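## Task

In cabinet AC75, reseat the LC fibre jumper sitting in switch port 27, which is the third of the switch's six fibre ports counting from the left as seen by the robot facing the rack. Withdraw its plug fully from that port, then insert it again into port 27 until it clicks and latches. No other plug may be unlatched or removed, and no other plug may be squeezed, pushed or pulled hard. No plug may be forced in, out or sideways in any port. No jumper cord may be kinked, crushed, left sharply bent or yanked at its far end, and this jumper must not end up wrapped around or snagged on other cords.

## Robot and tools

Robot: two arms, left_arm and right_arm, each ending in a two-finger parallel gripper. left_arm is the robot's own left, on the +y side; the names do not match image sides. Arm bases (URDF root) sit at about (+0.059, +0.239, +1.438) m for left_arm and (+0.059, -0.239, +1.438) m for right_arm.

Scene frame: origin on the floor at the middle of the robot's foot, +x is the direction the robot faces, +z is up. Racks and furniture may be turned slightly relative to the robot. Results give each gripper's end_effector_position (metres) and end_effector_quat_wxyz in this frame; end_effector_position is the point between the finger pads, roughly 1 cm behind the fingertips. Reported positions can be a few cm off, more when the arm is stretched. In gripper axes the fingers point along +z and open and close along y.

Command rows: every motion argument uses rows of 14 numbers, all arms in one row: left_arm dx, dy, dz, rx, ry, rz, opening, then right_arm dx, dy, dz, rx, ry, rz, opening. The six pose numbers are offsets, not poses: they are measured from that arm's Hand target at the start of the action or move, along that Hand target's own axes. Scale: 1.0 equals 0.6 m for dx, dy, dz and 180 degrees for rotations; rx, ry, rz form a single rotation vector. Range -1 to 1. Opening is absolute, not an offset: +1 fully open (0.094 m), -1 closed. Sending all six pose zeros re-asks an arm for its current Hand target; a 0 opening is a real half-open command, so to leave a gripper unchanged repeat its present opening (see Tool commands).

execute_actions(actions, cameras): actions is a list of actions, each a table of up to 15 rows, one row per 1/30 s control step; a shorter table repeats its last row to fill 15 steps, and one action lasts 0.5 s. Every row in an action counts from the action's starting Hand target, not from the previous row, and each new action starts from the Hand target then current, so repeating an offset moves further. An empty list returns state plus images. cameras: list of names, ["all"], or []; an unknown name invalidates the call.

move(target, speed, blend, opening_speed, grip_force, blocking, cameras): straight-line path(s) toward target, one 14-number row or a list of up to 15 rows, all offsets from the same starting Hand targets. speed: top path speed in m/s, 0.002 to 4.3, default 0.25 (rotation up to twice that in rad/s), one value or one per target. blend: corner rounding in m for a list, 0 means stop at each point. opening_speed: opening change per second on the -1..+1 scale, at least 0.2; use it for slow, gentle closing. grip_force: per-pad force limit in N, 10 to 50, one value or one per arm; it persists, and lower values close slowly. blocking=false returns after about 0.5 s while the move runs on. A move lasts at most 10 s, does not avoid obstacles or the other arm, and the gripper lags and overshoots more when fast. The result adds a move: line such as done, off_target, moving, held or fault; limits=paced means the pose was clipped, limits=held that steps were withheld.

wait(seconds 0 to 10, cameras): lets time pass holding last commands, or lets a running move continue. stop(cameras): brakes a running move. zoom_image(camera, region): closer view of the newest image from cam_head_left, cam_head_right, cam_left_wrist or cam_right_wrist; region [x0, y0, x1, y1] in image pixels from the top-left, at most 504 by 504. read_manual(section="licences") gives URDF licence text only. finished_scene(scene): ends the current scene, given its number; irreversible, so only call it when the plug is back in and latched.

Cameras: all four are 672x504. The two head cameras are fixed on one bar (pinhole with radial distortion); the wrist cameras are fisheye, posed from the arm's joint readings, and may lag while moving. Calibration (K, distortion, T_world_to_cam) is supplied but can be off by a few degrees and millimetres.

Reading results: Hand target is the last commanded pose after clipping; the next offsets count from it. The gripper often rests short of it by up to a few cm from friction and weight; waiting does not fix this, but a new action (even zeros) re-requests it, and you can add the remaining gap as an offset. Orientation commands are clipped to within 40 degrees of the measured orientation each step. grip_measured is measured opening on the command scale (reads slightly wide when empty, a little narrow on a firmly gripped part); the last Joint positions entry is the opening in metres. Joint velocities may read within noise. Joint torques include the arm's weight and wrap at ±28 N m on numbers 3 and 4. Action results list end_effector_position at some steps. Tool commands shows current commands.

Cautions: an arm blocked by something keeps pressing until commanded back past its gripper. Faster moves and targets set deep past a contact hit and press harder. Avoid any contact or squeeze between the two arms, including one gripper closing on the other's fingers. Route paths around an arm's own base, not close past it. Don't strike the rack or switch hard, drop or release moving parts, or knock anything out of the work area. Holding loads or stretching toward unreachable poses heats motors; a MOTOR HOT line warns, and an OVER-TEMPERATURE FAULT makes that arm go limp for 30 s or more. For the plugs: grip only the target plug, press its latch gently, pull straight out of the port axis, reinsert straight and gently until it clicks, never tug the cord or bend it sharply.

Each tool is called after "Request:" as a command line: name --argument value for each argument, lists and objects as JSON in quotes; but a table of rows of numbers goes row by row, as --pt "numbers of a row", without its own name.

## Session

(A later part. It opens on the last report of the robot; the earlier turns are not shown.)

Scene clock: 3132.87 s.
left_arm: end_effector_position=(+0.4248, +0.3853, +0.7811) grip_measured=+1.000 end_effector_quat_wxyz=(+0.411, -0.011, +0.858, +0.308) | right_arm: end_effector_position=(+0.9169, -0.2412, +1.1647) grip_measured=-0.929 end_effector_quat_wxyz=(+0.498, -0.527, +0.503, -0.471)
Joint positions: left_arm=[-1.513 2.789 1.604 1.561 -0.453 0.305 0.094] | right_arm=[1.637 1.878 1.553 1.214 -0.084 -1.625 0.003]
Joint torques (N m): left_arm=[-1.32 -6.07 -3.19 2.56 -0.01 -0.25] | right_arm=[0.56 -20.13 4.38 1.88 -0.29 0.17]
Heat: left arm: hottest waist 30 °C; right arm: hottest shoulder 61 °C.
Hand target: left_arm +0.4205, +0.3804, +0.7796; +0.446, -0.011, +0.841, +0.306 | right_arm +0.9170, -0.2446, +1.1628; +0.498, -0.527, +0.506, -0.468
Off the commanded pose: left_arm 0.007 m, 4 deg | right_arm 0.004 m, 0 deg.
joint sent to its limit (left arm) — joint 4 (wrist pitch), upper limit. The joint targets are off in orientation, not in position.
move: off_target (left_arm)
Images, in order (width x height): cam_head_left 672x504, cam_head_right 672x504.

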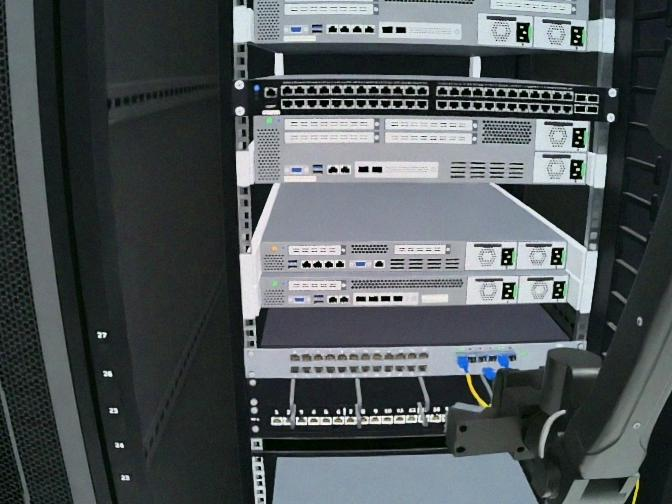

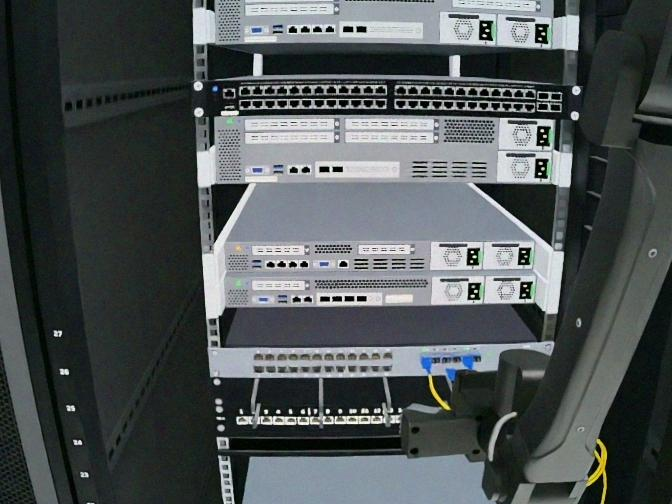

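Request:
move --target '[0,0,0,0,0,0,1,-0.0195,0,0,0,0,0,-1]' --speed 0.02 --cameras '["cam_head_left","cam_head_right","cam_right_wrist"]'

Request:
zoom_image --camera "cam_head_left" --region '[476, 358, 500, 382]'

Request:
zoom_image --camera "cam_head_right" --region '[438, 358, 462, 382]'

Request:
zoom_image --camera "cam_right_wrist" --region '[320, 150, 380, 220]'

Scene clock: 3144.73 s.
left_arm: end_effector_position=(+0.4248, +0.3853, +0.7811) grip_measured=+1.000 end_effector_quat_wxyz=(+0.411, -0.011, +0.858, +0.308) | right_arm: end_effector_position=(+0.9170, -0.2388, +1.1648) grip_measured=-0.929 end_effector_quat_wxyz=(+0.498, -0.525, +0.505, -0.470)
Joint positions: left_arm=[-1.513 2.789 1.604 1.561 -0.453 0.305 0.094] | right_arm=[1.641 1.878 1.553 1.214 -0.08 -1.624 0.003]
Joint torques (N m): left_arm=[-1.79 -5.95 -3.17 2.54 -0.02 -0.23] | right_arm=[1.67 -20.19 4.07 1.94 0 0.04]
Heat: left arm: hottest waist 30 °C; right arm: hottest shoulder 61 °C.
Hand target: left_arm +0.4205, +0.3804, +0.7796; +0.446, -0.011, +0.841, +0.306 | right_arm +0.9164, -0.2330, +1.1628; +0.498, -0.527, +0.506, -0.468
Off the commanded pose: left_arm 0.007 m, 4 deg | right_arm 0.006 m, 0 deg.
joint sent to its limit (left arm) — joint 4 (wrist pitch), upper limit. The joint targets are off in orientation, not in position.
move: off_target (left_arm)
camera_calibration:
cam_right_wrist: T_world_to_cam=[[0.0640312, 0.00734366, 0.997921, -1.21932], [-0.539845, -0.840774, 0.0408261, 0.251222], [0.839326, -0.541336, -0.0498713, -0.715413], [0, 0, 0, 1]] pos_world=[0.81416, -0.167104, 1.17085]
Images, in order (width x height): cam_head_left 672x504, cam_head_right 672x504, cam_right_wrist 672x504.

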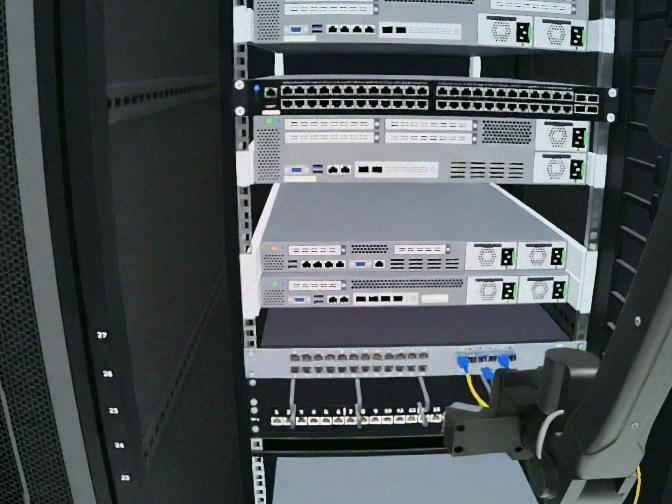

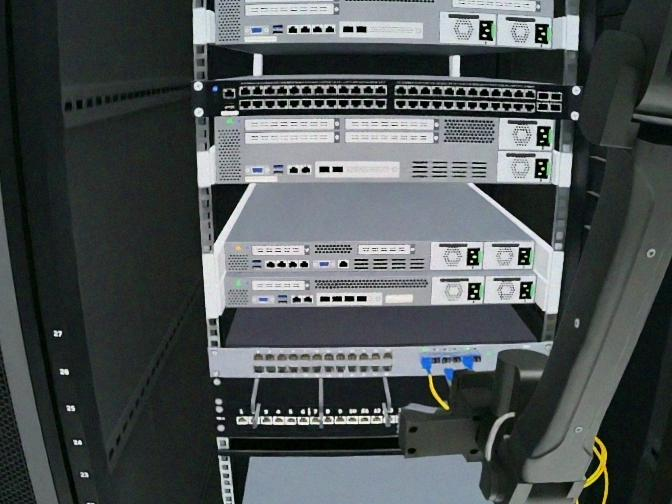

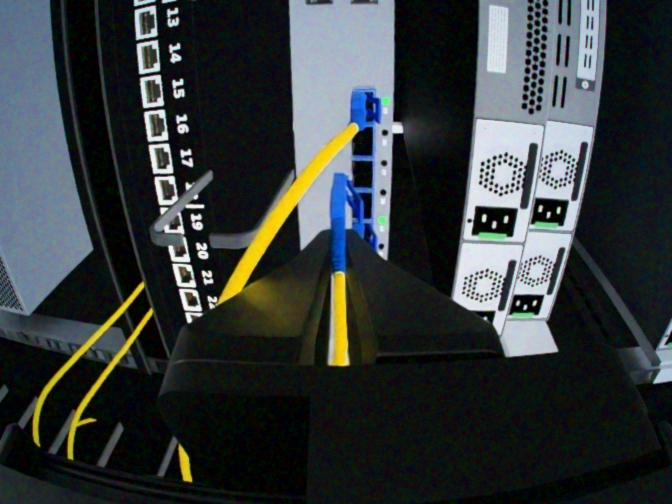

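Scaled by 21.000 from the camera's 672x504 image, which has a finer 960x720 frame.

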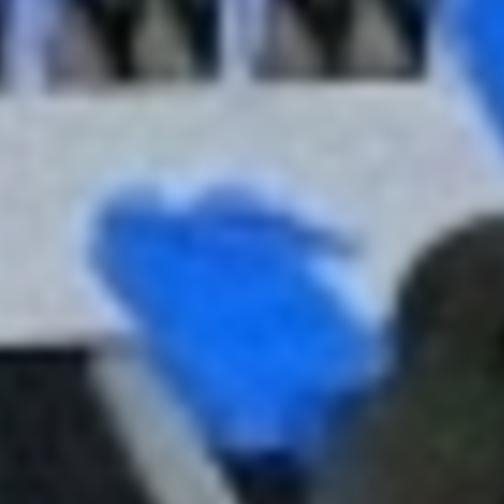

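Scaled by 21.000 from the camera's 672x504 image, which has a finer 960x720 frame.

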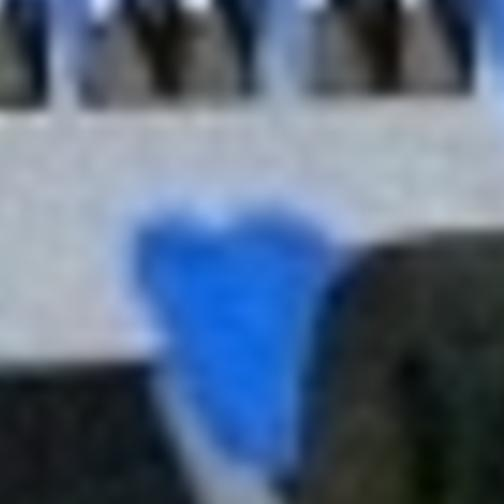

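Scaled by 7.200 from the camera's 672x504 image, which has a finer 960x720 frame.

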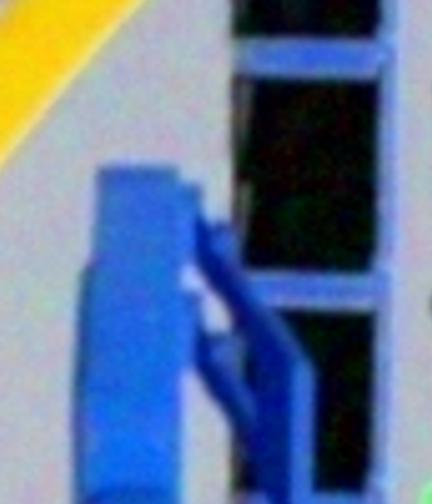

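Request:
move --target '[0,0,0,0,0,0,1,-0.0035,0,0,0,0,0,-1]' --speed 0.02

Scene clock: 3162.00 s.
left_arm: end_effector_position=(+0.4248, +0.3853, +0.7811) grip_measured=+1.000 end_effector_quat_wxyz=(+0.411, -0.011, +0.858, +0.308) | right_arm: end_effector_position=(+0.9170, -0.2372, +1.1649) grip_measured=-0.929 end_effector_quat_wxyz=(+0.499, -0.525, +0.505, -0.470)
Joint positions: left_arm=[-1.513 2.789 1.604 1.561 -0.453 0.305 0.094] | right_arm=[1.644 1.878 1.553 1.214 -0.078 -1.625 0.003]
Joint torques (N m): left_arm=[-1.38 -5.83 -3.15 2.51 -0.01 -0.26] | right_arm=[1.67 -19.84 4.08 1.95 0 0]
Heat: left arm: hottest waist 30 °C; right arm: hottest shoulder 61 °C.
Hand target: left_arm +0.4205, +0.3804, +0.7796; +0.446, -0.011, +0.841, +0.306 | right_arm +0.9163, -0.2309, +1.1628; +0.498, -0.527, +0.506, -0.468
Off the commanded pose: left_arm 0.007 m, 4 deg | right_arm 0.007 m, 0 deg.
joint sent to its limit (left arm) — joint 4 (wrist pitch), upper limit. The joint targets are off in orientation, not in position.
move: off_target (left_arm)

Request:
move --pt "0 0 0 0 0 0 1 0.0011 -0.0267 0.0233 0.0127 0 0 -1" --pt "0 0 0 0 0 0 1 0.0019 -0.0378 0.0387 0.0208 0 0 -1" --speed 0.02 --cameras '["cam_right_wrist"]'

Request:
zoom_image --camera "cam_right_wrist" --region '[320, 150, 380, 220]'

Scene clock: 3174.50 s.
left_arm: end_effector_position=(+0.4248, +0.3853, +0.7811) grip_measured=+1.000 end_effector_quat_wxyz=(+0.411, -0.011, +0.858, +0.308) | right_arm: end_effector_position=(+0.9272, -0.2361, +1.1719) grip_measured=-0.929 end_effector_quat_wxyz=(+0.506, -0.518, +0.499, -0.476)
Joint positions: left_arm=[-1.513 2.789 1.604 1.561 -0.453 0.305 0.094] | right_arm=[1.646 1.884 1.585 1.214 -0.077 -1.625 0.003]
Joint torques (N m): left_arm=[-1.44 -5.77 -3.17 2.43 0 -0.24] | right_arm=[1.85 -20.66 7.61 2.06 -0.07 0.05]
Heat: left arm: hottest waist 30 °C; right arm: hottest shoulder 61 °C.
Hand target: left_arm +0.4205, +0.3804, +0.7796; +0.446, -0.011, +0.841, +0.306 | right_arm +0.9409, -0.2310, +1.1838; +0.515, -0.510, +0.490, -0.484
Off the commanded pose: left_arm 0.007 m, 4 deg | right_arm 0.019 m, 2 deg.
joint sent to its limit (left arm) — joint 4 (wrist pitch), upper limit. The joint targets are off in orientation, not in position.
move: off_target (left_arm, right_arm)
camera_calibration:
cam_right_wrist: T_world_to_cam=[[0.0379993, 0.00433957, 0.999268, -1.20521], [-0.541312, -0.840473, 0.0242345, 0.27962], [0.839963, -0.541837, -0.0295883, -0.746615], [0, 0, 0, 1]] pos_world=[0.824287, -0.164301, 1.17546]
Images, in order (width x height): cam_right_wrist 672x504.

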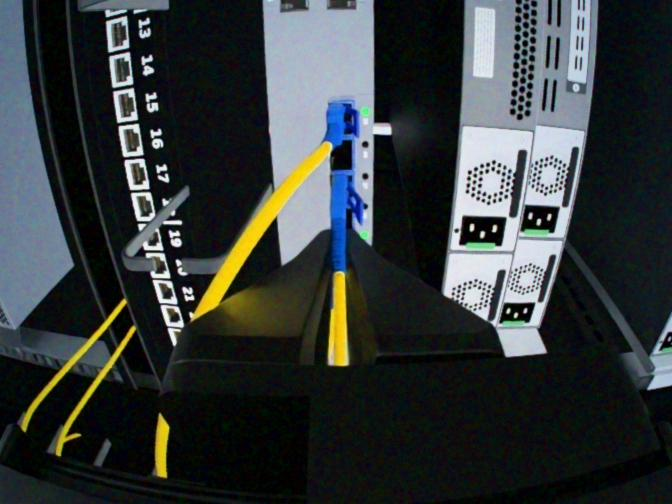

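Scaled by 7.200 from the camera's 672x504 image, which has a finer 960x720 frame.

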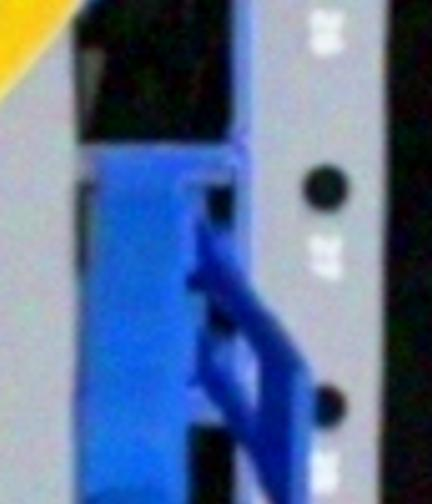

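Request:
zoom_image --camera "cam_right_wrist" --region '[325, 160, 355, 190]'

Request:
execute_actions --actions '[]' --cameras '["cam_head_left","cam_head_right"]'

Request:
zoom_image --camera "cam_head_left" --region '[474, 350, 498, 374]'

Request:
zoom_image --camera "cam_head_right" --region '[436, 350, 460, 374]'

Scaled by 16.800 from the camera's 672x504 image, which has a finer 960x720 frame.

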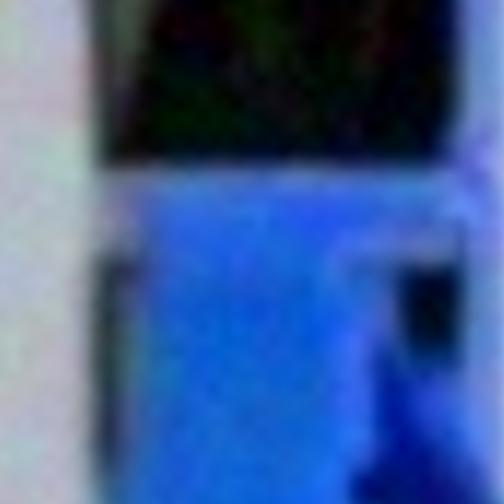

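Scene clock: 3185.33 s.
left_arm: end_effector_position=(+0.4248, +0.3853, +0.7811) grip_measured=+1.000 end_effector_quat_wxyz=(+0.411, -0.011, +0.858, +0.308) | right_arm: end_effector_position=(+0.9272, -0.2361, +1.1719) grip_measured=-0.929 end_effector_quat_wxyz=(+0.506, -0.518, +0.499, -0.476)
Joint positions: left_arm=[-1.513 2.789 1.604 1.561 -0.453 0.305 0.094] | right_arm=[1.646 1.884 1.585 1.214 -0.077 -1.625 0.003]
Joint velocities: within noise
Joint torques (N m): left_arm=[-1.32 -6.01 -3.17 2.45 -0.02 -0.23] | right_arm=[2.26 -20.37 7.58 2.02 -0.08 0.02]
Heat: left arm: hottest waist 30 °C; right arm: hottest shoulder 64 °C.
Hand target: left_arm +0.4205, +0.3804, +0.7796; +0.446, -0.011, +0.841, +0.306 | right_arm +0.9409, -0.2310, +1.1838; +0.515, -0.510, +0.490, -0.484
Tool commands: left_gripper/opening=+1.0 right_gripper/opening=-1.0
Off the commanded pose: left_arm 0.007 m, 4 deg | right_arm 0.019 m, 2 deg.
Images, in order (width x height): cam_head_left 672x504, cam_head_right 672x504.

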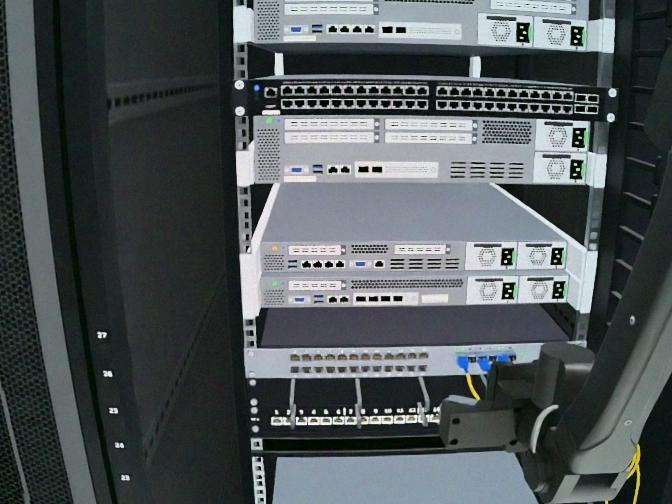

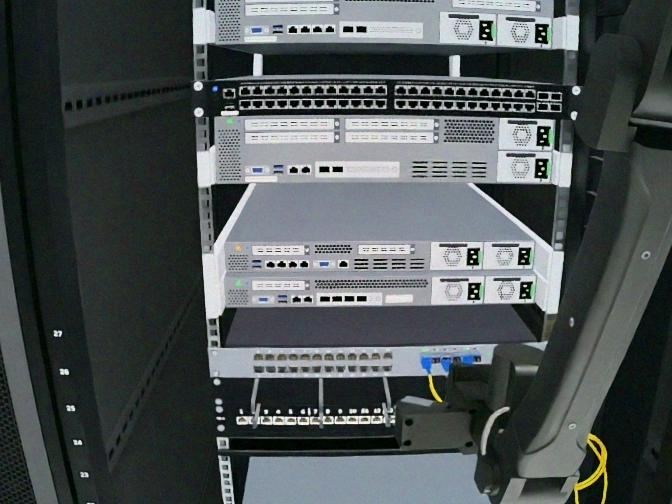

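Scaled by 21.000 from the camera's 672x504 image, which has a finer 960x720 frame.

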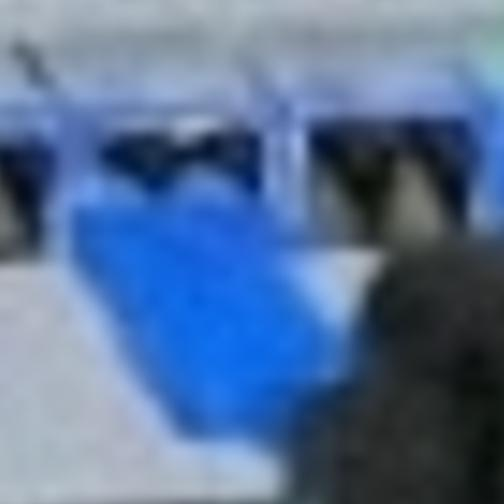

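Scaled by 21.000 from the camera's 672x504 image, which has a finer 960x720 frame.

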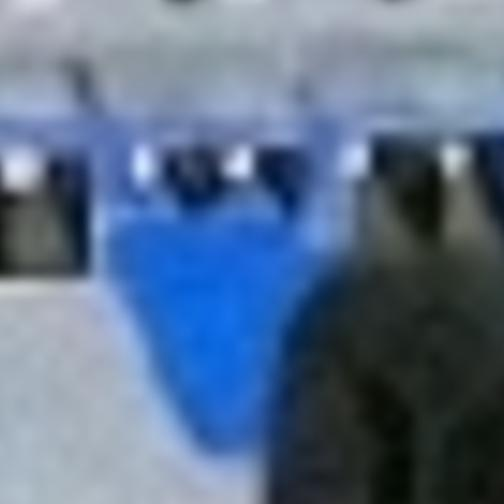

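Request:
move --target '[0,0,0,0,0,0,1,0.019,0,0,0,0,0,-1]' --speed 0.01

Scene clock: 3207.33 s.
left_arm: end_effector_position=(+0.4248, +0.3853, +0.7811) grip_measured=+1.000 end_effector_quat_wxyz=(+0.411, -0.011, +0.858, +0.308) | right_arm: end_effector_position=(+0.9272, -0.2367, +1.1720) grip_measured=-0.929 end_effector_quat_wxyz=(+0.507, -0.520, +0.497, -0.476)
Joint positions: left_arm=[-1.513 2.789 1.604 1.561 -0.453 0.305 0.094] | right_arm=[1.644 1.884 1.586 1.214 -0.084 -1.624 0.003]
Joint torques (N m): left_arm=[-1.55 -6.24 -3.1 2.45 -0.04 -0.25] | right_arm=[0.5 -20.54 7.79 1.96 -0.24 0.15]
Heat: left arm: hottest waist 30 °C; right arm: hottest shoulder 66 °C.
Hand target: left_arm +0.4205, +0.3804, +0.7796; +0.446, -0.011, +0.841, +0.306 | right_arm +0.9415, -0.2424, +1.1837; +0.515, -0.510, +0.490, -0.484
Off the commanded pose: left_arm 0.007 m, 4 deg | right_arm 0.019 m, 2 deg.
joint sent to its limit (left arm) — joint 4 (wrist pitch), upper limit. The joint targets are off in orientation, not in position.
move: off_target (left_arm, right_arm)

Request:
move --target '[0,0,0,0,0,0,1,0.0025,0,0,0,0,0,-1]' --speed 0.01 --cameras '["cam_right_wrist"]'

Request:
zoom_image --camera "cam_right_wrist" --region '[320, 150, 380, 220]'

Scene clock: 3214.77 s.
left_arm: end_effector_position=(+0.4248, +0.3853, +0.7811) grip_measured=+1.000 end_effector_quat_wxyz=(+0.411, -0.011, +0.858, +0.308) | right_arm: end_effector_position=(+0.9272, -0.2371, +1.1720) grip_measured=-0.929 end_effector_quat_wxyz=(+0.507, -0.520, +0.497, -0.475)
Joint positions: left_arm=[-1.513 2.789 1.604 1.561 -0.453 0.305 0.094] | right_arm=[1.643 1.884 1.586 1.214 -0.086 -1.622 0.003]
Joint torques (N m): left_arm=[-1.26 -5.71 -3.23 2.4 -0.02 -0.23] | right_arm=[0.38 -20.19 7.77 1.96 -0.24 0.18]
Heat: left arm: hottest waist 30 °C; right arm: hottest shoulder 67 °C.
Hand target: left_arm +0.4205, +0.3804, +0.7796; +0.446, -0.011, +0.841, +0.306 | right_arm +0.9416, -0.2439, +1.1837; +0.515, -0.510, +0.490, -0.484
Off the commanded pose: left_arm 0.007 m, 4 deg | right_arm 0.020 m, 2 deg.
joint sent to its limit (left arm) — joint 4 (wrist pitch), upper limit. The joint targets are off in orientation, not in position.
move: off_target (left_arm, right_arm)
camera_calibration:
cam_right_wrist: T_world_to_cam=[[0.0374203, 0.00445789, 0.99929, -1.20471], [-0.536031, -0.843862, 0.0238372, 0.273475], [0.843369, -0.536542, -0.029188, -0.749513], [0, 0, 0, 1]] pos_world=[0.823787, -0.166, 1.17546]
Images, in order (width x height): cam_right_wrist 672x504.

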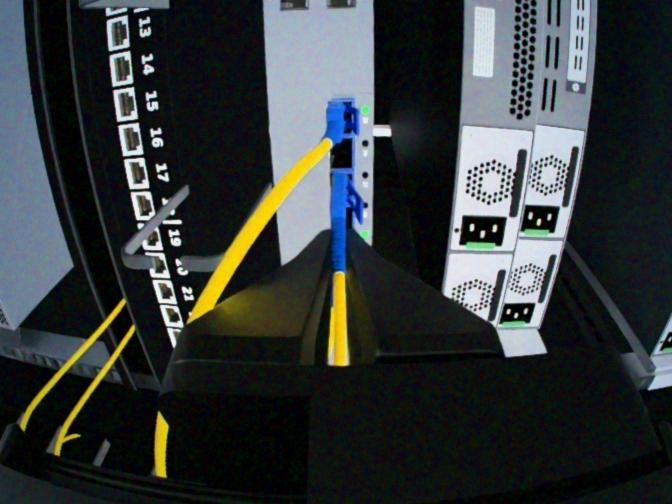

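Scaled by 7.200 from the camera's 672x504 image, which has a finer 960x720 frame.

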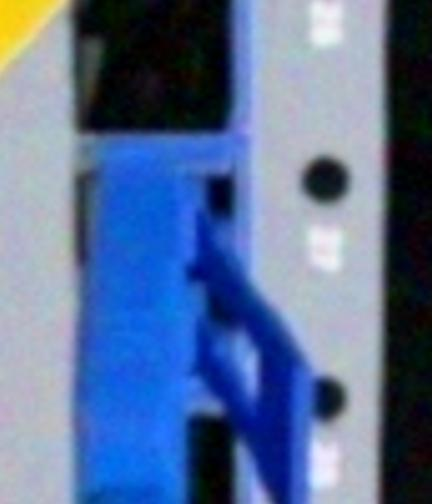

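Request:
zoom_image --camera "cam_right_wrist" --region '[325, 160, 355, 190]'

Scaled by 16.800 from the camera's 672x504 image, which has a finer 960x720 frame.

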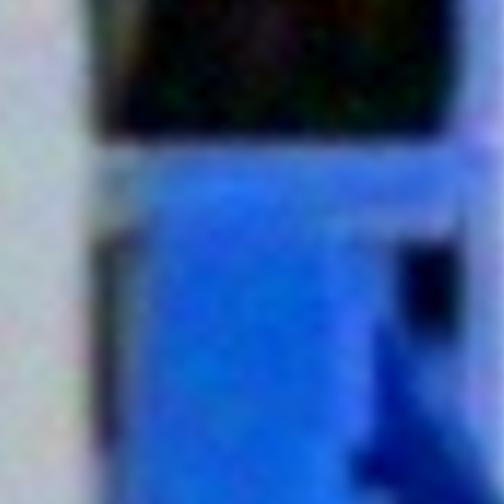

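Request:
move --target '[0,0,0,0,0,0,1,0.003,0,0,0,0,0,-1]' --speed 0.01

Scene clock: 3231.53 s.
left_arm: end_effector_position=(+0.4248, +0.3853, +0.7811) grip_measured=+1.000 end_effector_quat_wxyz=(+0.411, -0.011, +0.858, +0.308) | right_arm: end_effector_position=(+0.9288, -0.2397, +1.1733) grip_measured=-0.929 end_effector_quat_wxyz=(+0.508, -0.519, +0.496, -0.476)
Joint positions: left_arm=[-1.513 2.789 1.604 1.561 -0.453 0.305 0.094] | right_arm=[1.639 1.885 1.591 1.214 -0.088 -1.62 0.003]
Joint torques (N m): left_arm=[-1.2 -6.18 -3.22 2.41 -0.03 -0.23] | right_arm=[0.26 -20.48 7.41 1.92 -0.19 0.16]
Heat: left arm: hottest waist 30 °C; right arm: hottest shoulder 67 °C.
Hand target: left_arm +0.4205, +0.3804, +0.7796; +0.446, -0.011, +0.841, +0.306 | right_arm +0.9416, -0.2458, +1.1836; +0.515, -0.510, +0.490, -0.484
Off the commanded pose: left_arm 0.007 m, 4 deg | right_arm 0.018 m, 2 deg.
joint sent to its limit (left arm) — joint 4 (wrist pitch), upper limit. The joint targets are off in orientation, not in position.
move: off_target (left_arm, right_arm)

Request:
move --target '[0,0,0,0,0,0,1,-0.0025,0.0045,-0.0015,-0.001,-0.005,0,-1]' --speed 0.01 --cameras '["cam_right_wrist","cam_head_left","cam_head_right"]'

Request:
zoom_image --camera "cam_right_wrist" --region '[320, 150, 380, 220]'

Request:
zoom_image --camera "cam_head_left" --region '[474, 350, 498, 374]'

Request:
zoom_image --camera "cam_head_right" --region '[436, 350, 460, 374]'

Scene clock: 3244.37 s.
left_arm: end_effector_position=(+0.4248, +0.3853, +0.7811) grip_measured=+1.000 end_effector_quat_wxyz=(+0.411, -0.011, +0.858, +0.308) | right_arm: end_effector_position=(+0.9290, -0.2390, +1.1732) grip_measured=-0.929 end_effector_quat_wxyz=(+0.511, -0.522, +0.492, -0.473)
Joint positions: left_arm=[-1.513 2.789 1.604 1.561 -0.453 0.305 0.094] | right_arm=[1.636 1.886 1.593 1.214 -0.103 -1.618 0.003]
Joint torques (N m): left_arm=[-1.73 -6.07 -3.21 2.47 -0.02 -0.26] | right_arm=[0.21 -20.37 7.43 1.83 -0.26 0.16]
Heat: left arm: hottest waist 30 °C; right arm: hottest shoulder 68 °C.
Hand target: left_arm +0.4205, +0.3804, +0.7796; +0.446, -0.011, +0.841, +0.306 | right_arm +0.9407, -0.2443, +1.1811; +0.518, -0.515, +0.487, -0.479
Off the commanded pose: left_arm 0.007 m, 4 deg | right_arm 0.015 m, 1 deg.
joint sent to its limit (left arm) — joint 4 (wrist pitch), upper limit. The joint targets are off in orientation, not in position.
move: off_target (left_arm, right_arm)
camera_calibration:
cam_right_wrist: T_world_to_cam=[[0.031699, 0.00588118, 0.99948, -1.20059], [-0.525197, -0.850705, 0.0216626, 0.263709], [0.85039, -0.525611, -0.0238777, -0.76216], [0, 0, 0, 1]] pos_world=[0.82469, -0.1692, 1.17606]
Images, in order (width x height): cam_head_left 672x504, cam_head_right 672x504, cam_right_wrist 672x504.

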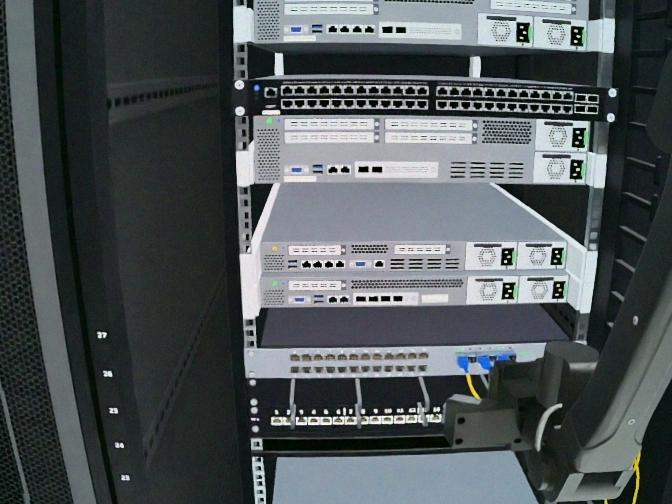

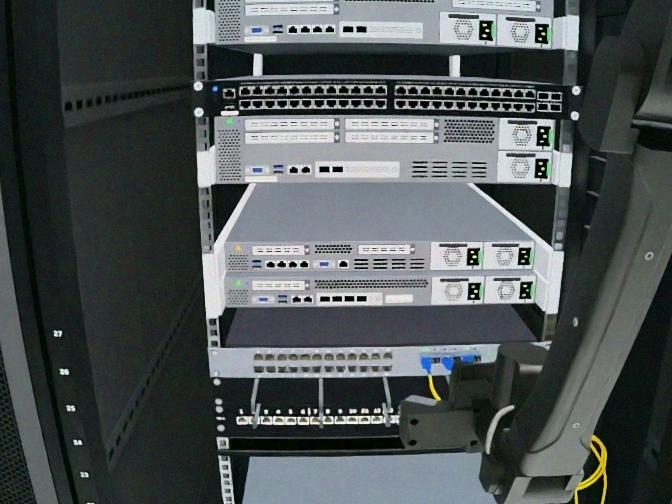

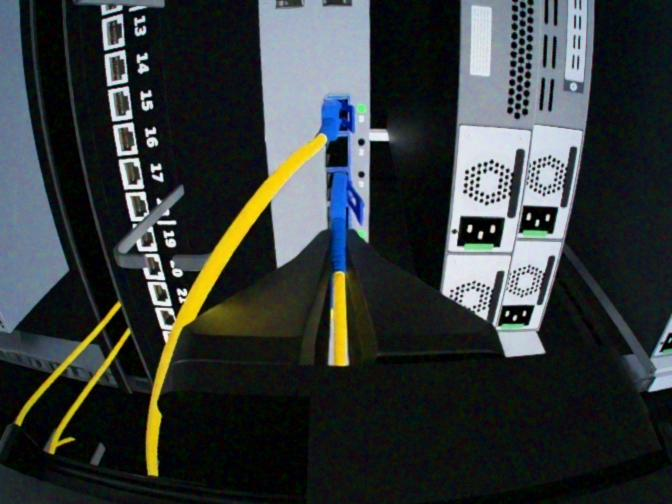

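Scaled by 7.200 from the camera's 672x504 image, which has a finer 960x720 frame.

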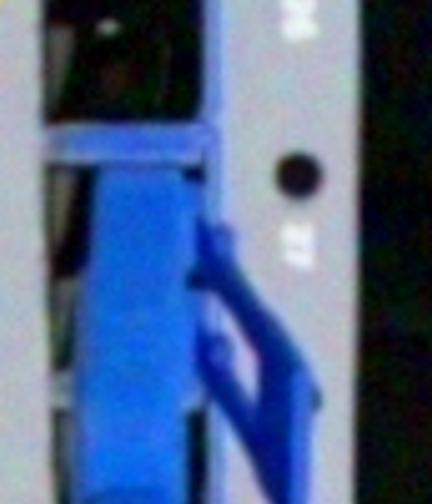

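Scaled by 21.000 from the camera's 672x504 image, which has a finer 960x720 frame.

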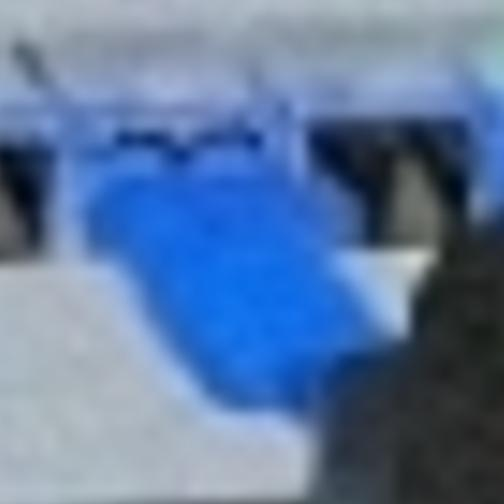

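Scaled by 21.000 from the camera's 672x504 image, which has a finer 960x720 frame.

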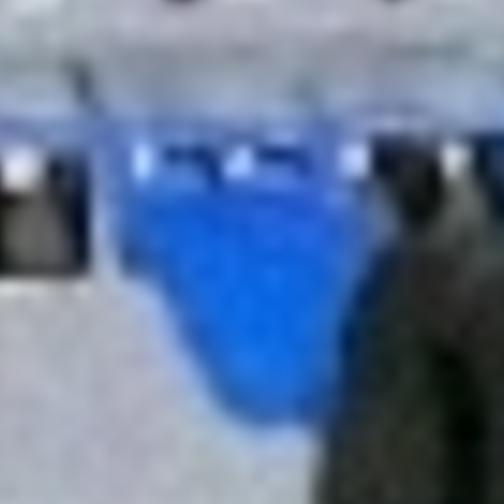

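Request:
move --target '[0,0,0,0,0,0,1,0,0.0105,-0.0035,-0.0022,0,0,-1]' --speed 0.01 --cameras '["cam_right_wrist"]'

Request:
zoom_image --camera "cam_right_wrist" --region '[320, 150, 380, 220]'

Scene clock: 3254.57 s.
left_arm: end_effector_position=(+0.4248, +0.3853, +0.7811) grip_measured=+1.000 end_effector_quat_wxyz=(+0.411, -0.011, +0.858, +0.308) | right_arm: end_effector_position=(+0.9286, -0.2390, +1.1693) grip_measured=-0.929 end_effector_quat_wxyz=(+0.511, -0.522, +0.493, -0.473)
Joint positions: left_arm=[-1.513 2.789 1.604 1.561 -0.453 0.305 0.094] | right_arm=[1.636 1.894 1.599 1.214 -0.103 -1.618 0.003]
Joint torques (N m): left_arm=[-1.67 -5.89 -3.22 2.44 -0.03 -0.26] | right_arm=[0.44 -20.31 7.28 1.92 -0.27 0.14]
Heat: left arm: hottest waist 30 °C; right arm: hottest shoulder 66 °C.
Hand target: left_arm +0.4205, +0.3804, +0.7796; +0.446, -0.011, +0.841, +0.306 | right_arm +0.9385, -0.2444, +1.1747; +0.516, -0.517, +0.489, -0.477
Off the commanded pose: left_arm 0.007 m, 4 deg | right_arm 0.013 m, 1 deg.
joint sent to its limit (left arm) — joint 4 (wrist pitch), upper limit. The joint targets are off in orientation, not in position.
move: off_target (left_arm, right_arm)
camera_calibration:
cam_right_wrist: T_world_to_cam=[[0.0336168, 0.00575642, 0.999418, -1.19841], [-0.524939, -0.850841, 0.0225577, 0.262294], [0.850475, -0.525392, -0.0255808, -0.759943], [0, 0, 0, 1]] pos_world=[0.824288, -0.1692, 1.17236]
Images, in order (width x height): cam_right_wrist 672x504.

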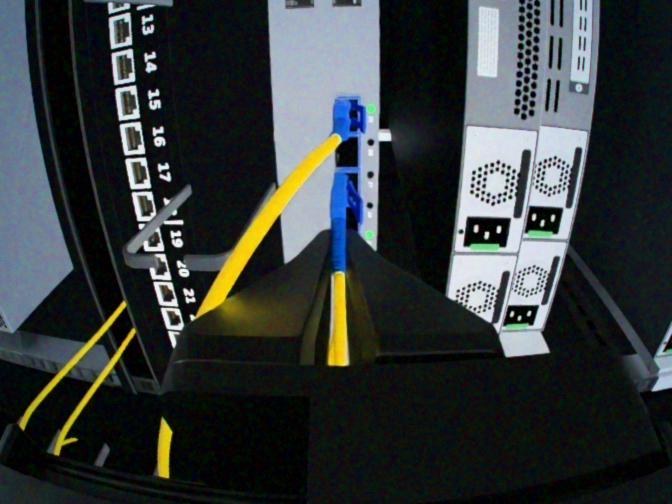

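Scaled by 7.200 from the camera's 672x504 image, which has a finer 960x720 frame.

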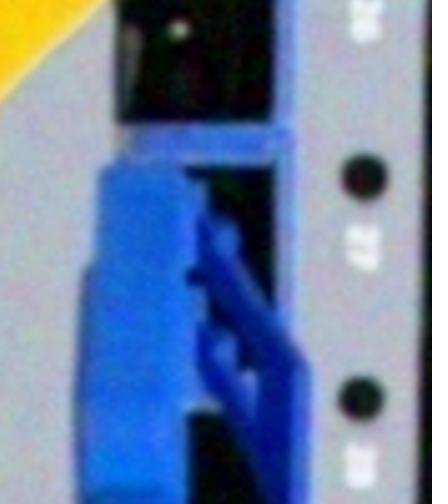

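Request:
move --target '[0,0,0,0,0,0,1,0,-0.003,0.0026,0.0014,0,0,-1]' --speed 0.01 --cameras '["cam_right_wrist"]'

Request:
zoom_image --camera "cam_right_wrist" --region '[320, 150, 380, 220]'

Scene clock: 3261.60 s.
left_arm: end_effector_position=(+0.4248, +0.3853, +0.7811) grip_measured=+1.000 end_effector_quat_wxyz=(+0.411, -0.011, +0.858, +0.308) | right_arm: end_effector_position=(+0.9288, -0.2389, +1.1693) grip_measured=-0.929 end_effector_quat_wxyz=(+0.511, -0.522, +0.492, -0.473)
Joint positions: left_arm=[-1.513 2.789 1.604 1.561 -0.453 0.305 0.094] | right_arm=[1.636 1.895 1.6 1.214 -0.104 -1.618 0.003]
Joint torques (N m): left_arm=[-1.61 -5.6 -3.32 2.41 0.01 -0.23] | right_arm=[0.32 -19.9 7.31 1.92 -0.28 0.18]
Heat: left arm: hottest waist 30 °C; right arm: hottest shoulder 67 °C.
Hand target: left_arm +0.4205, +0.3804, +0.7796; +0.446, -0.011, +0.841, +0.306 | right_arm +0.9402, -0.2443, +1.1765; +0.517, -0.515, +0.488, -0.479
Off the commanded pose: left_arm 0.007 m, 4 deg | right_arm 0.014 m, 1 deg.
joint sent to its limit (left arm) — joint 4 (wrist pitch), upper limit. The joint targets are off in orientation, not in position.
move: off_target (left_arm, right_arm)
camera_calibration:
cam_right_wrist: T_world_to_cam=[[0.0331698, 0.00581031, 0.999433, -1.19796], [-0.524648, -0.851025, 0.0223599, 0.262362], [0.850673, -0.525093, -0.0251799, -0.760698], [0, 0, 0, 1]] pos_world=[0.824488, -0.1692, 1.17226]
Images, in order (width x height): cam_right_wrist 672x504.

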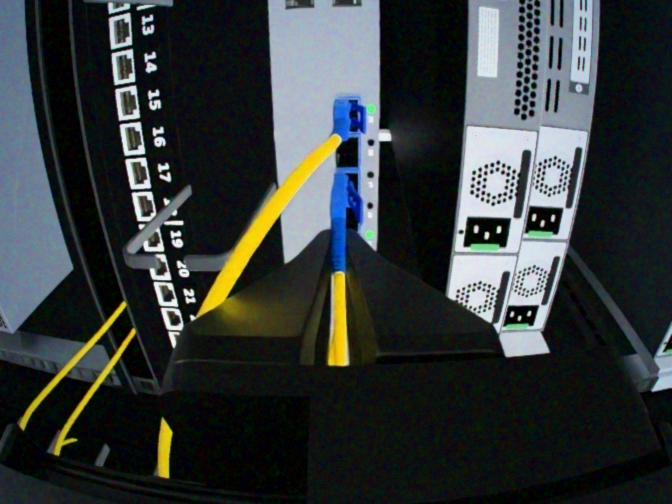

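Scaled by 7.200 from the camera's 672x504 image, which has a finer 960x720 frame.

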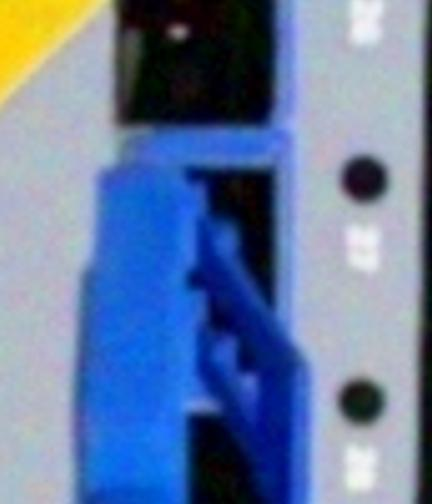

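Request:
move --target '[0,0,0,0,0,0,1,0,-0.006,0.0044,0.0024,0,0,-1]' --speed 0.01 --cameras '["cam_right_wrist"]'

Request:
zoom_image --camera "cam_right_wrist" --region '[320, 150, 380, 220]'

Scene clock: 3267.03 s.
left_arm: end_effector_position=(+0.4248, +0.3853, +0.7811) grip_measured=+1.000 end_effector_quat_wxyz=(+0.411, -0.011, +0.858, +0.308) | right_arm: end_effector_position=(+0.9289, -0.2388, +1.1694) grip_measured=-0.929 end_effector_quat_wxyz=(+0.512, -0.522, +0.492, -0.473)
Joint positions: left_arm=[-1.513 2.789 1.604 1.561 -0.453 0.305 0.094] | right_arm=[1.636 1.895 1.6 1.214 -0.105 -1.618 0.003]
Joint torques (N m): left_arm=[-1.14 -5.66 -3.17 2.44 -0.01 -0.25] | right_arm=[0.44 -20.31 7.71 1.95 -0.22 0.16]
Heat: left arm: hottest waist 30 °C; right arm: hottest shoulder 67 °C.
Hand target: left_arm +0.4205, +0.3804, +0.7796; +0.446, -0.011, +0.841, +0.306 | right_arm +0.9428, -0.2442, +1.1800; +0.519, -0.514, +0.486, -0.480
Off the commanded pose: left_arm 0.007 m, 4 deg | right_arm 0.018 m, 2 deg.
joint sent to its limit (left arm) — joint 4 (wrist pitch), upper limit. The joint targets are off in orientation, not in position.
move: off_target (left_arm, right_arm)
camera_calibration:
cam_right_wrist: T_world_to_cam=[[0.032805, 0.00582307, 0.999445, -1.19777], [-0.524048, -0.8514, 0.0221615, 0.262172], [0.851057, -0.524484, -0.0248786, -0.761295], [0, 0, 0, 1]] pos_world=[0.824589, -0.1691, 1.17236]
Images, in order (width x height): cam_right_wrist 672x504.

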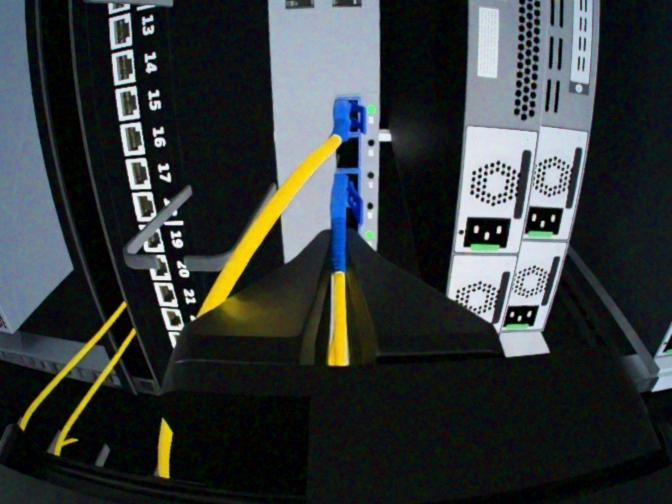

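Scaled by 7.200 from the camera's 672x504 image, which has a finer 960x720 frame.

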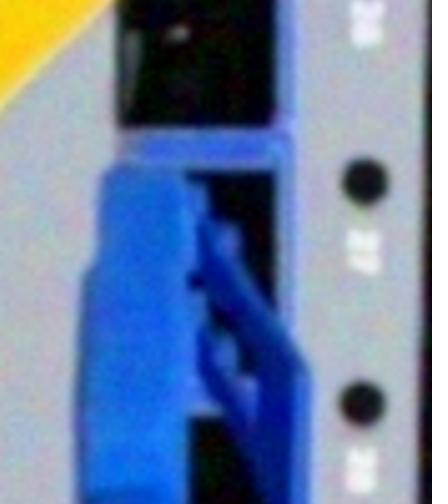

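Request:
move --target '[0,0,0,0,0,0,1,0,-0.0142,0,0.0108,0,0,-1]' --speed 0.01 --cameras '["cam_right_wrist"]'

Request:
zoom_image --camera "cam_right_wrist" --region '[320, 150, 380, 220]'

Scene clock: 3283.37 s.
left_arm: end_effector_position=(+0.4248, +0.3853, +0.7811) grip_measured=+1.000 end_effector_quat_wxyz=(+0.411, -0.011, +0.858, +0.308) | right_arm: end_effector_position=(+0.9289, -0.2387, +1.1703) grip_measured=-0.929 end_effector_quat_wxyz=(+0.514, -0.520, +0.491, -0.473)
Joint positions: left_arm=[-1.513 2.789 1.604 1.561 -0.453 0.305 0.094] | right_arm=[1.636 1.896 1.601 1.22 -0.105 -1.614 0.003]
Joint torques (N m): left_arm=[-1.61 -5.89 -3.18 2.41 -0.02 -0.22] | right_arm=[0.5 -20.54 7.57 2.93 -0.26 0.19]
Heat: left arm: hottest waist 30 °C; right arm: hottest shoulder 67 °C.
Hand target: left_arm +0.4205, +0.3804, +0.7796; +0.446, -0.011, +0.841, +0.306 | right_arm +0.9428, -0.2442, +1.1886; +0.528, -0.505, +0.478, -0.489
Off the commanded pose: left_arm 0.007 m, 4 deg | right_arm 0.024 m, 3 deg.
joint sent to its limit (left arm) — joint 4 (wrist pitch), upper limit. The joint targets are off in orientation, not in position.
move: off_target (left_arm, right_arm)
camera_calibration:
cam_right_wrist: T_world_to_cam=[[0.0268852, 0.00256725, 0.999635, -1.19416], [-0.523853, -0.851653, 0.0162763, 0.268813], [0.851384, -0.524099, -0.021552, -0.765308], [0, 0, 0, 1]] pos_world=[0.824495, -0.169096, 1.17286]
Images, in order (width x height): cam_right_wrist 672x504.

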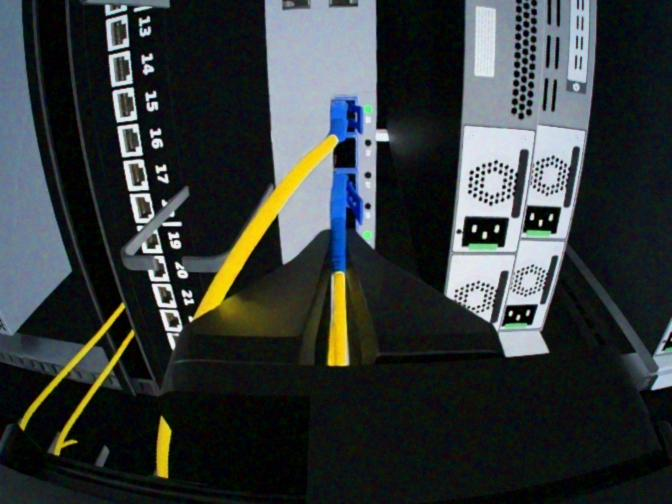

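Scaled by 7.200 from the camera's 672x504 image, which has a finer 960x720 frame.

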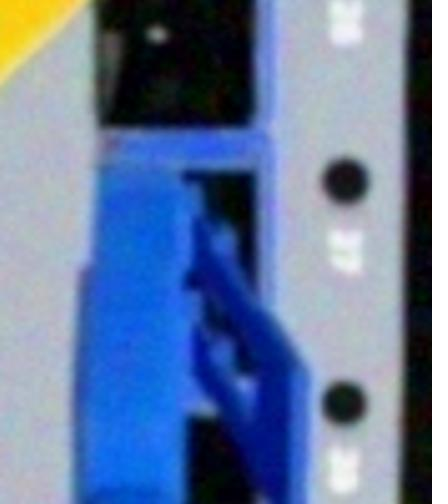

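Request:
move --target '[0,0,0,0,0,0,1,0,-0.0075,0.006,0.0038,0,0,-1]' --speed 0.01 --cameras '["cam_right_wrist"]'

Request:
zoom_image --camera "cam_right_wrist" --region '[320, 150, 380, 220]'

Scene clock: 3291.80 s.
left_arm: end_effector_position=(+0.4248, +0.3853, +0.7811) grip_measured=+1.000 end_effector_quat_wxyz=(+0.411, -0.011, +0.858, +0.308) | right_arm: end_effector_position=(+0.9293, -0.2387, +1.1709) grip_measured=-0.929 end_effector_quat_wxyz=(+0.515, -0.519, +0.490, -0.475)
Joint positions: left_arm=[-1.513 2.789 1.604 1.561 -0.453 0.305 0.094] | right_arm=[1.636 1.898 1.604 1.224 -0.105 -1.614 0.003]
Joint torques (N m): left_arm=[-1.2 -5.6 -3.15 2.48 -0.02 -0.24] | right_arm=[0.26 -20.66 8.08 2.91 -0.25 0.16]
Heat: left arm: hottest waist 30 °C; right arm: hottest shoulder 65 °C.
Hand target: left_arm +0.4205, +0.3804, +0.7796; +0.446, -0.011, +0.841, +0.306 | right_arm +0.9462, -0.2441, +1.1932; +0.531, -0.501, +0.475, -0.492
Off the commanded pose: left_arm 0.007 m, 4 deg | right_arm 0.028 m, 4 deg.
joint sent to its limit (left arm) — joint 4 (wrist pitch), upper limit. The joint targets are off in orientation, not in position.
move: off_target (left_arm, right_arm)
camera_calibration:
cam_right_wrist: T_world_to_cam=[[0.0222864, 0.00236016, 0.999749, -1.19075], [-0.524129, -0.851529, 0.0136942, 0.2723], [0.851347, -0.524303, -0.0177405, -0.770123], [0, 0, 0, 1]] pos_world=[0.8249, -0.169096, 1.17306]
Images, in order (width x height): cam_right_wrist 672x504.

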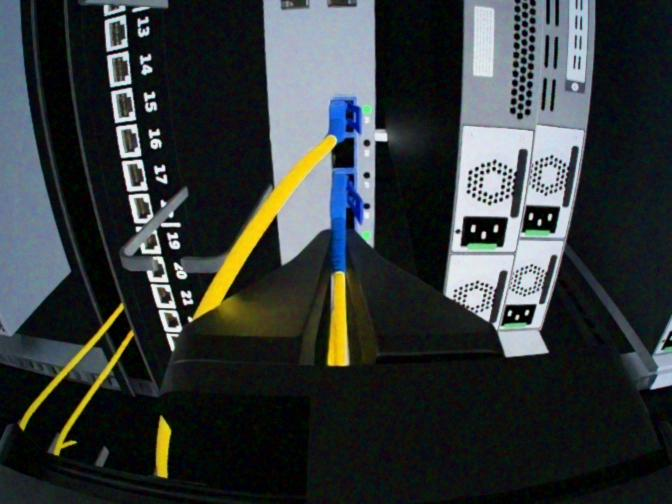

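Scaled by 7.200 from the camera's 672x504 image, which has a finer 960x720 frame.

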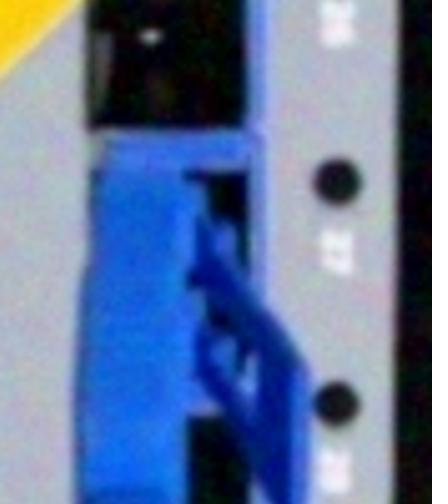

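Request:
move --target '[0,0,0,0,0,0,1,0.0012,-0.0267,0.0233,0.0127,0,0,-1]' --speed 0.015 --cameras '["cam_right_wrist"]'

Request:
zoom_image --camera "cam_right_wrist" --region '[320, 150, 380, 220]'

Scene clock: 3303.30 s.
left_arm: end_effector_position=(+0.4248, +0.3853, +0.7811) grip_measured=+1.000 end_effector_quat_wxyz=(+0.411, -0.011, +0.858, +0.308) | right_arm: end_effector_position=(+0.9302, -0.2385, +1.1717) grip_measured=-0.929 end_effector_quat_wxyz=(+0.518, -0.516, +0.488, -0.476)
Joint positions: left_arm=[-1.513 2.789 1.604 1.561 -0.453 0.305 0.094] | right_arm=[1.636 1.903 1.61 1.232 -0.107 -1.611 0.003]
Joint torques (N m): left_arm=[-1.32 -6.3 -3.21 2.47 -0.01 -0.24] | right_arm=[0.79 -21.71 9.84 2.82 -0.21 0.15]
Heat: left arm: hottest waist 30 °C; right arm: hottest shoulder 65 °C.
Hand target: left_arm +0.4205, +0.3804, +0.7796; +0.446, -0.011, +0.841, +0.306 | right_arm +0.9595, -0.2441, +1.2100; +0.541, -0.491, +0.465, -0.501
Off the commanded pose: left_arm 0.007 m, 4 deg | right_arm 0.049 m, 6 deg.
joint sent to its limit (left arm) — joint 4 (wrist pitch), upper limit. The joint targets are off in orientation, not in position.
move: off_target (left_arm, right_arm)
camera_calibration:
cam_right_wrist: T_world_to_cam=[[0.0129665, -0.000304624, 0.999916, -1.18362], [-0.523092, -0.852251, 0.00652359, 0.280246], [0.852177, -0.523133, -0.01121, -0.778907], [0, 0, 0, 1]] pos_world=[0.825709, -0.168993, 1.17296]
Images, in order (width x height): cam_right_wrist 672x504.

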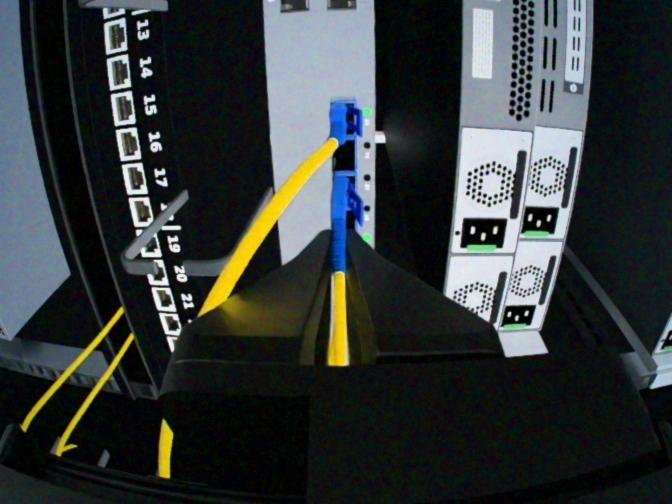

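Scaled by 7.200 from the camera's 672x504 image, which has a finer 960x720 frame.

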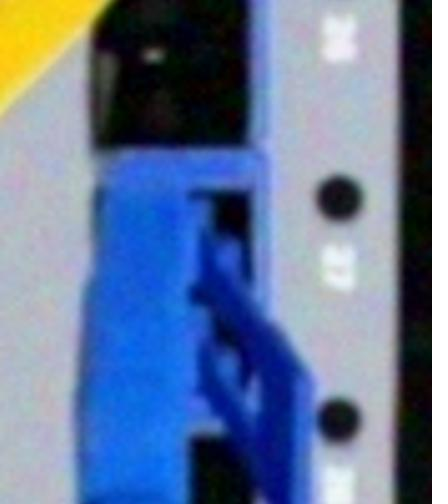

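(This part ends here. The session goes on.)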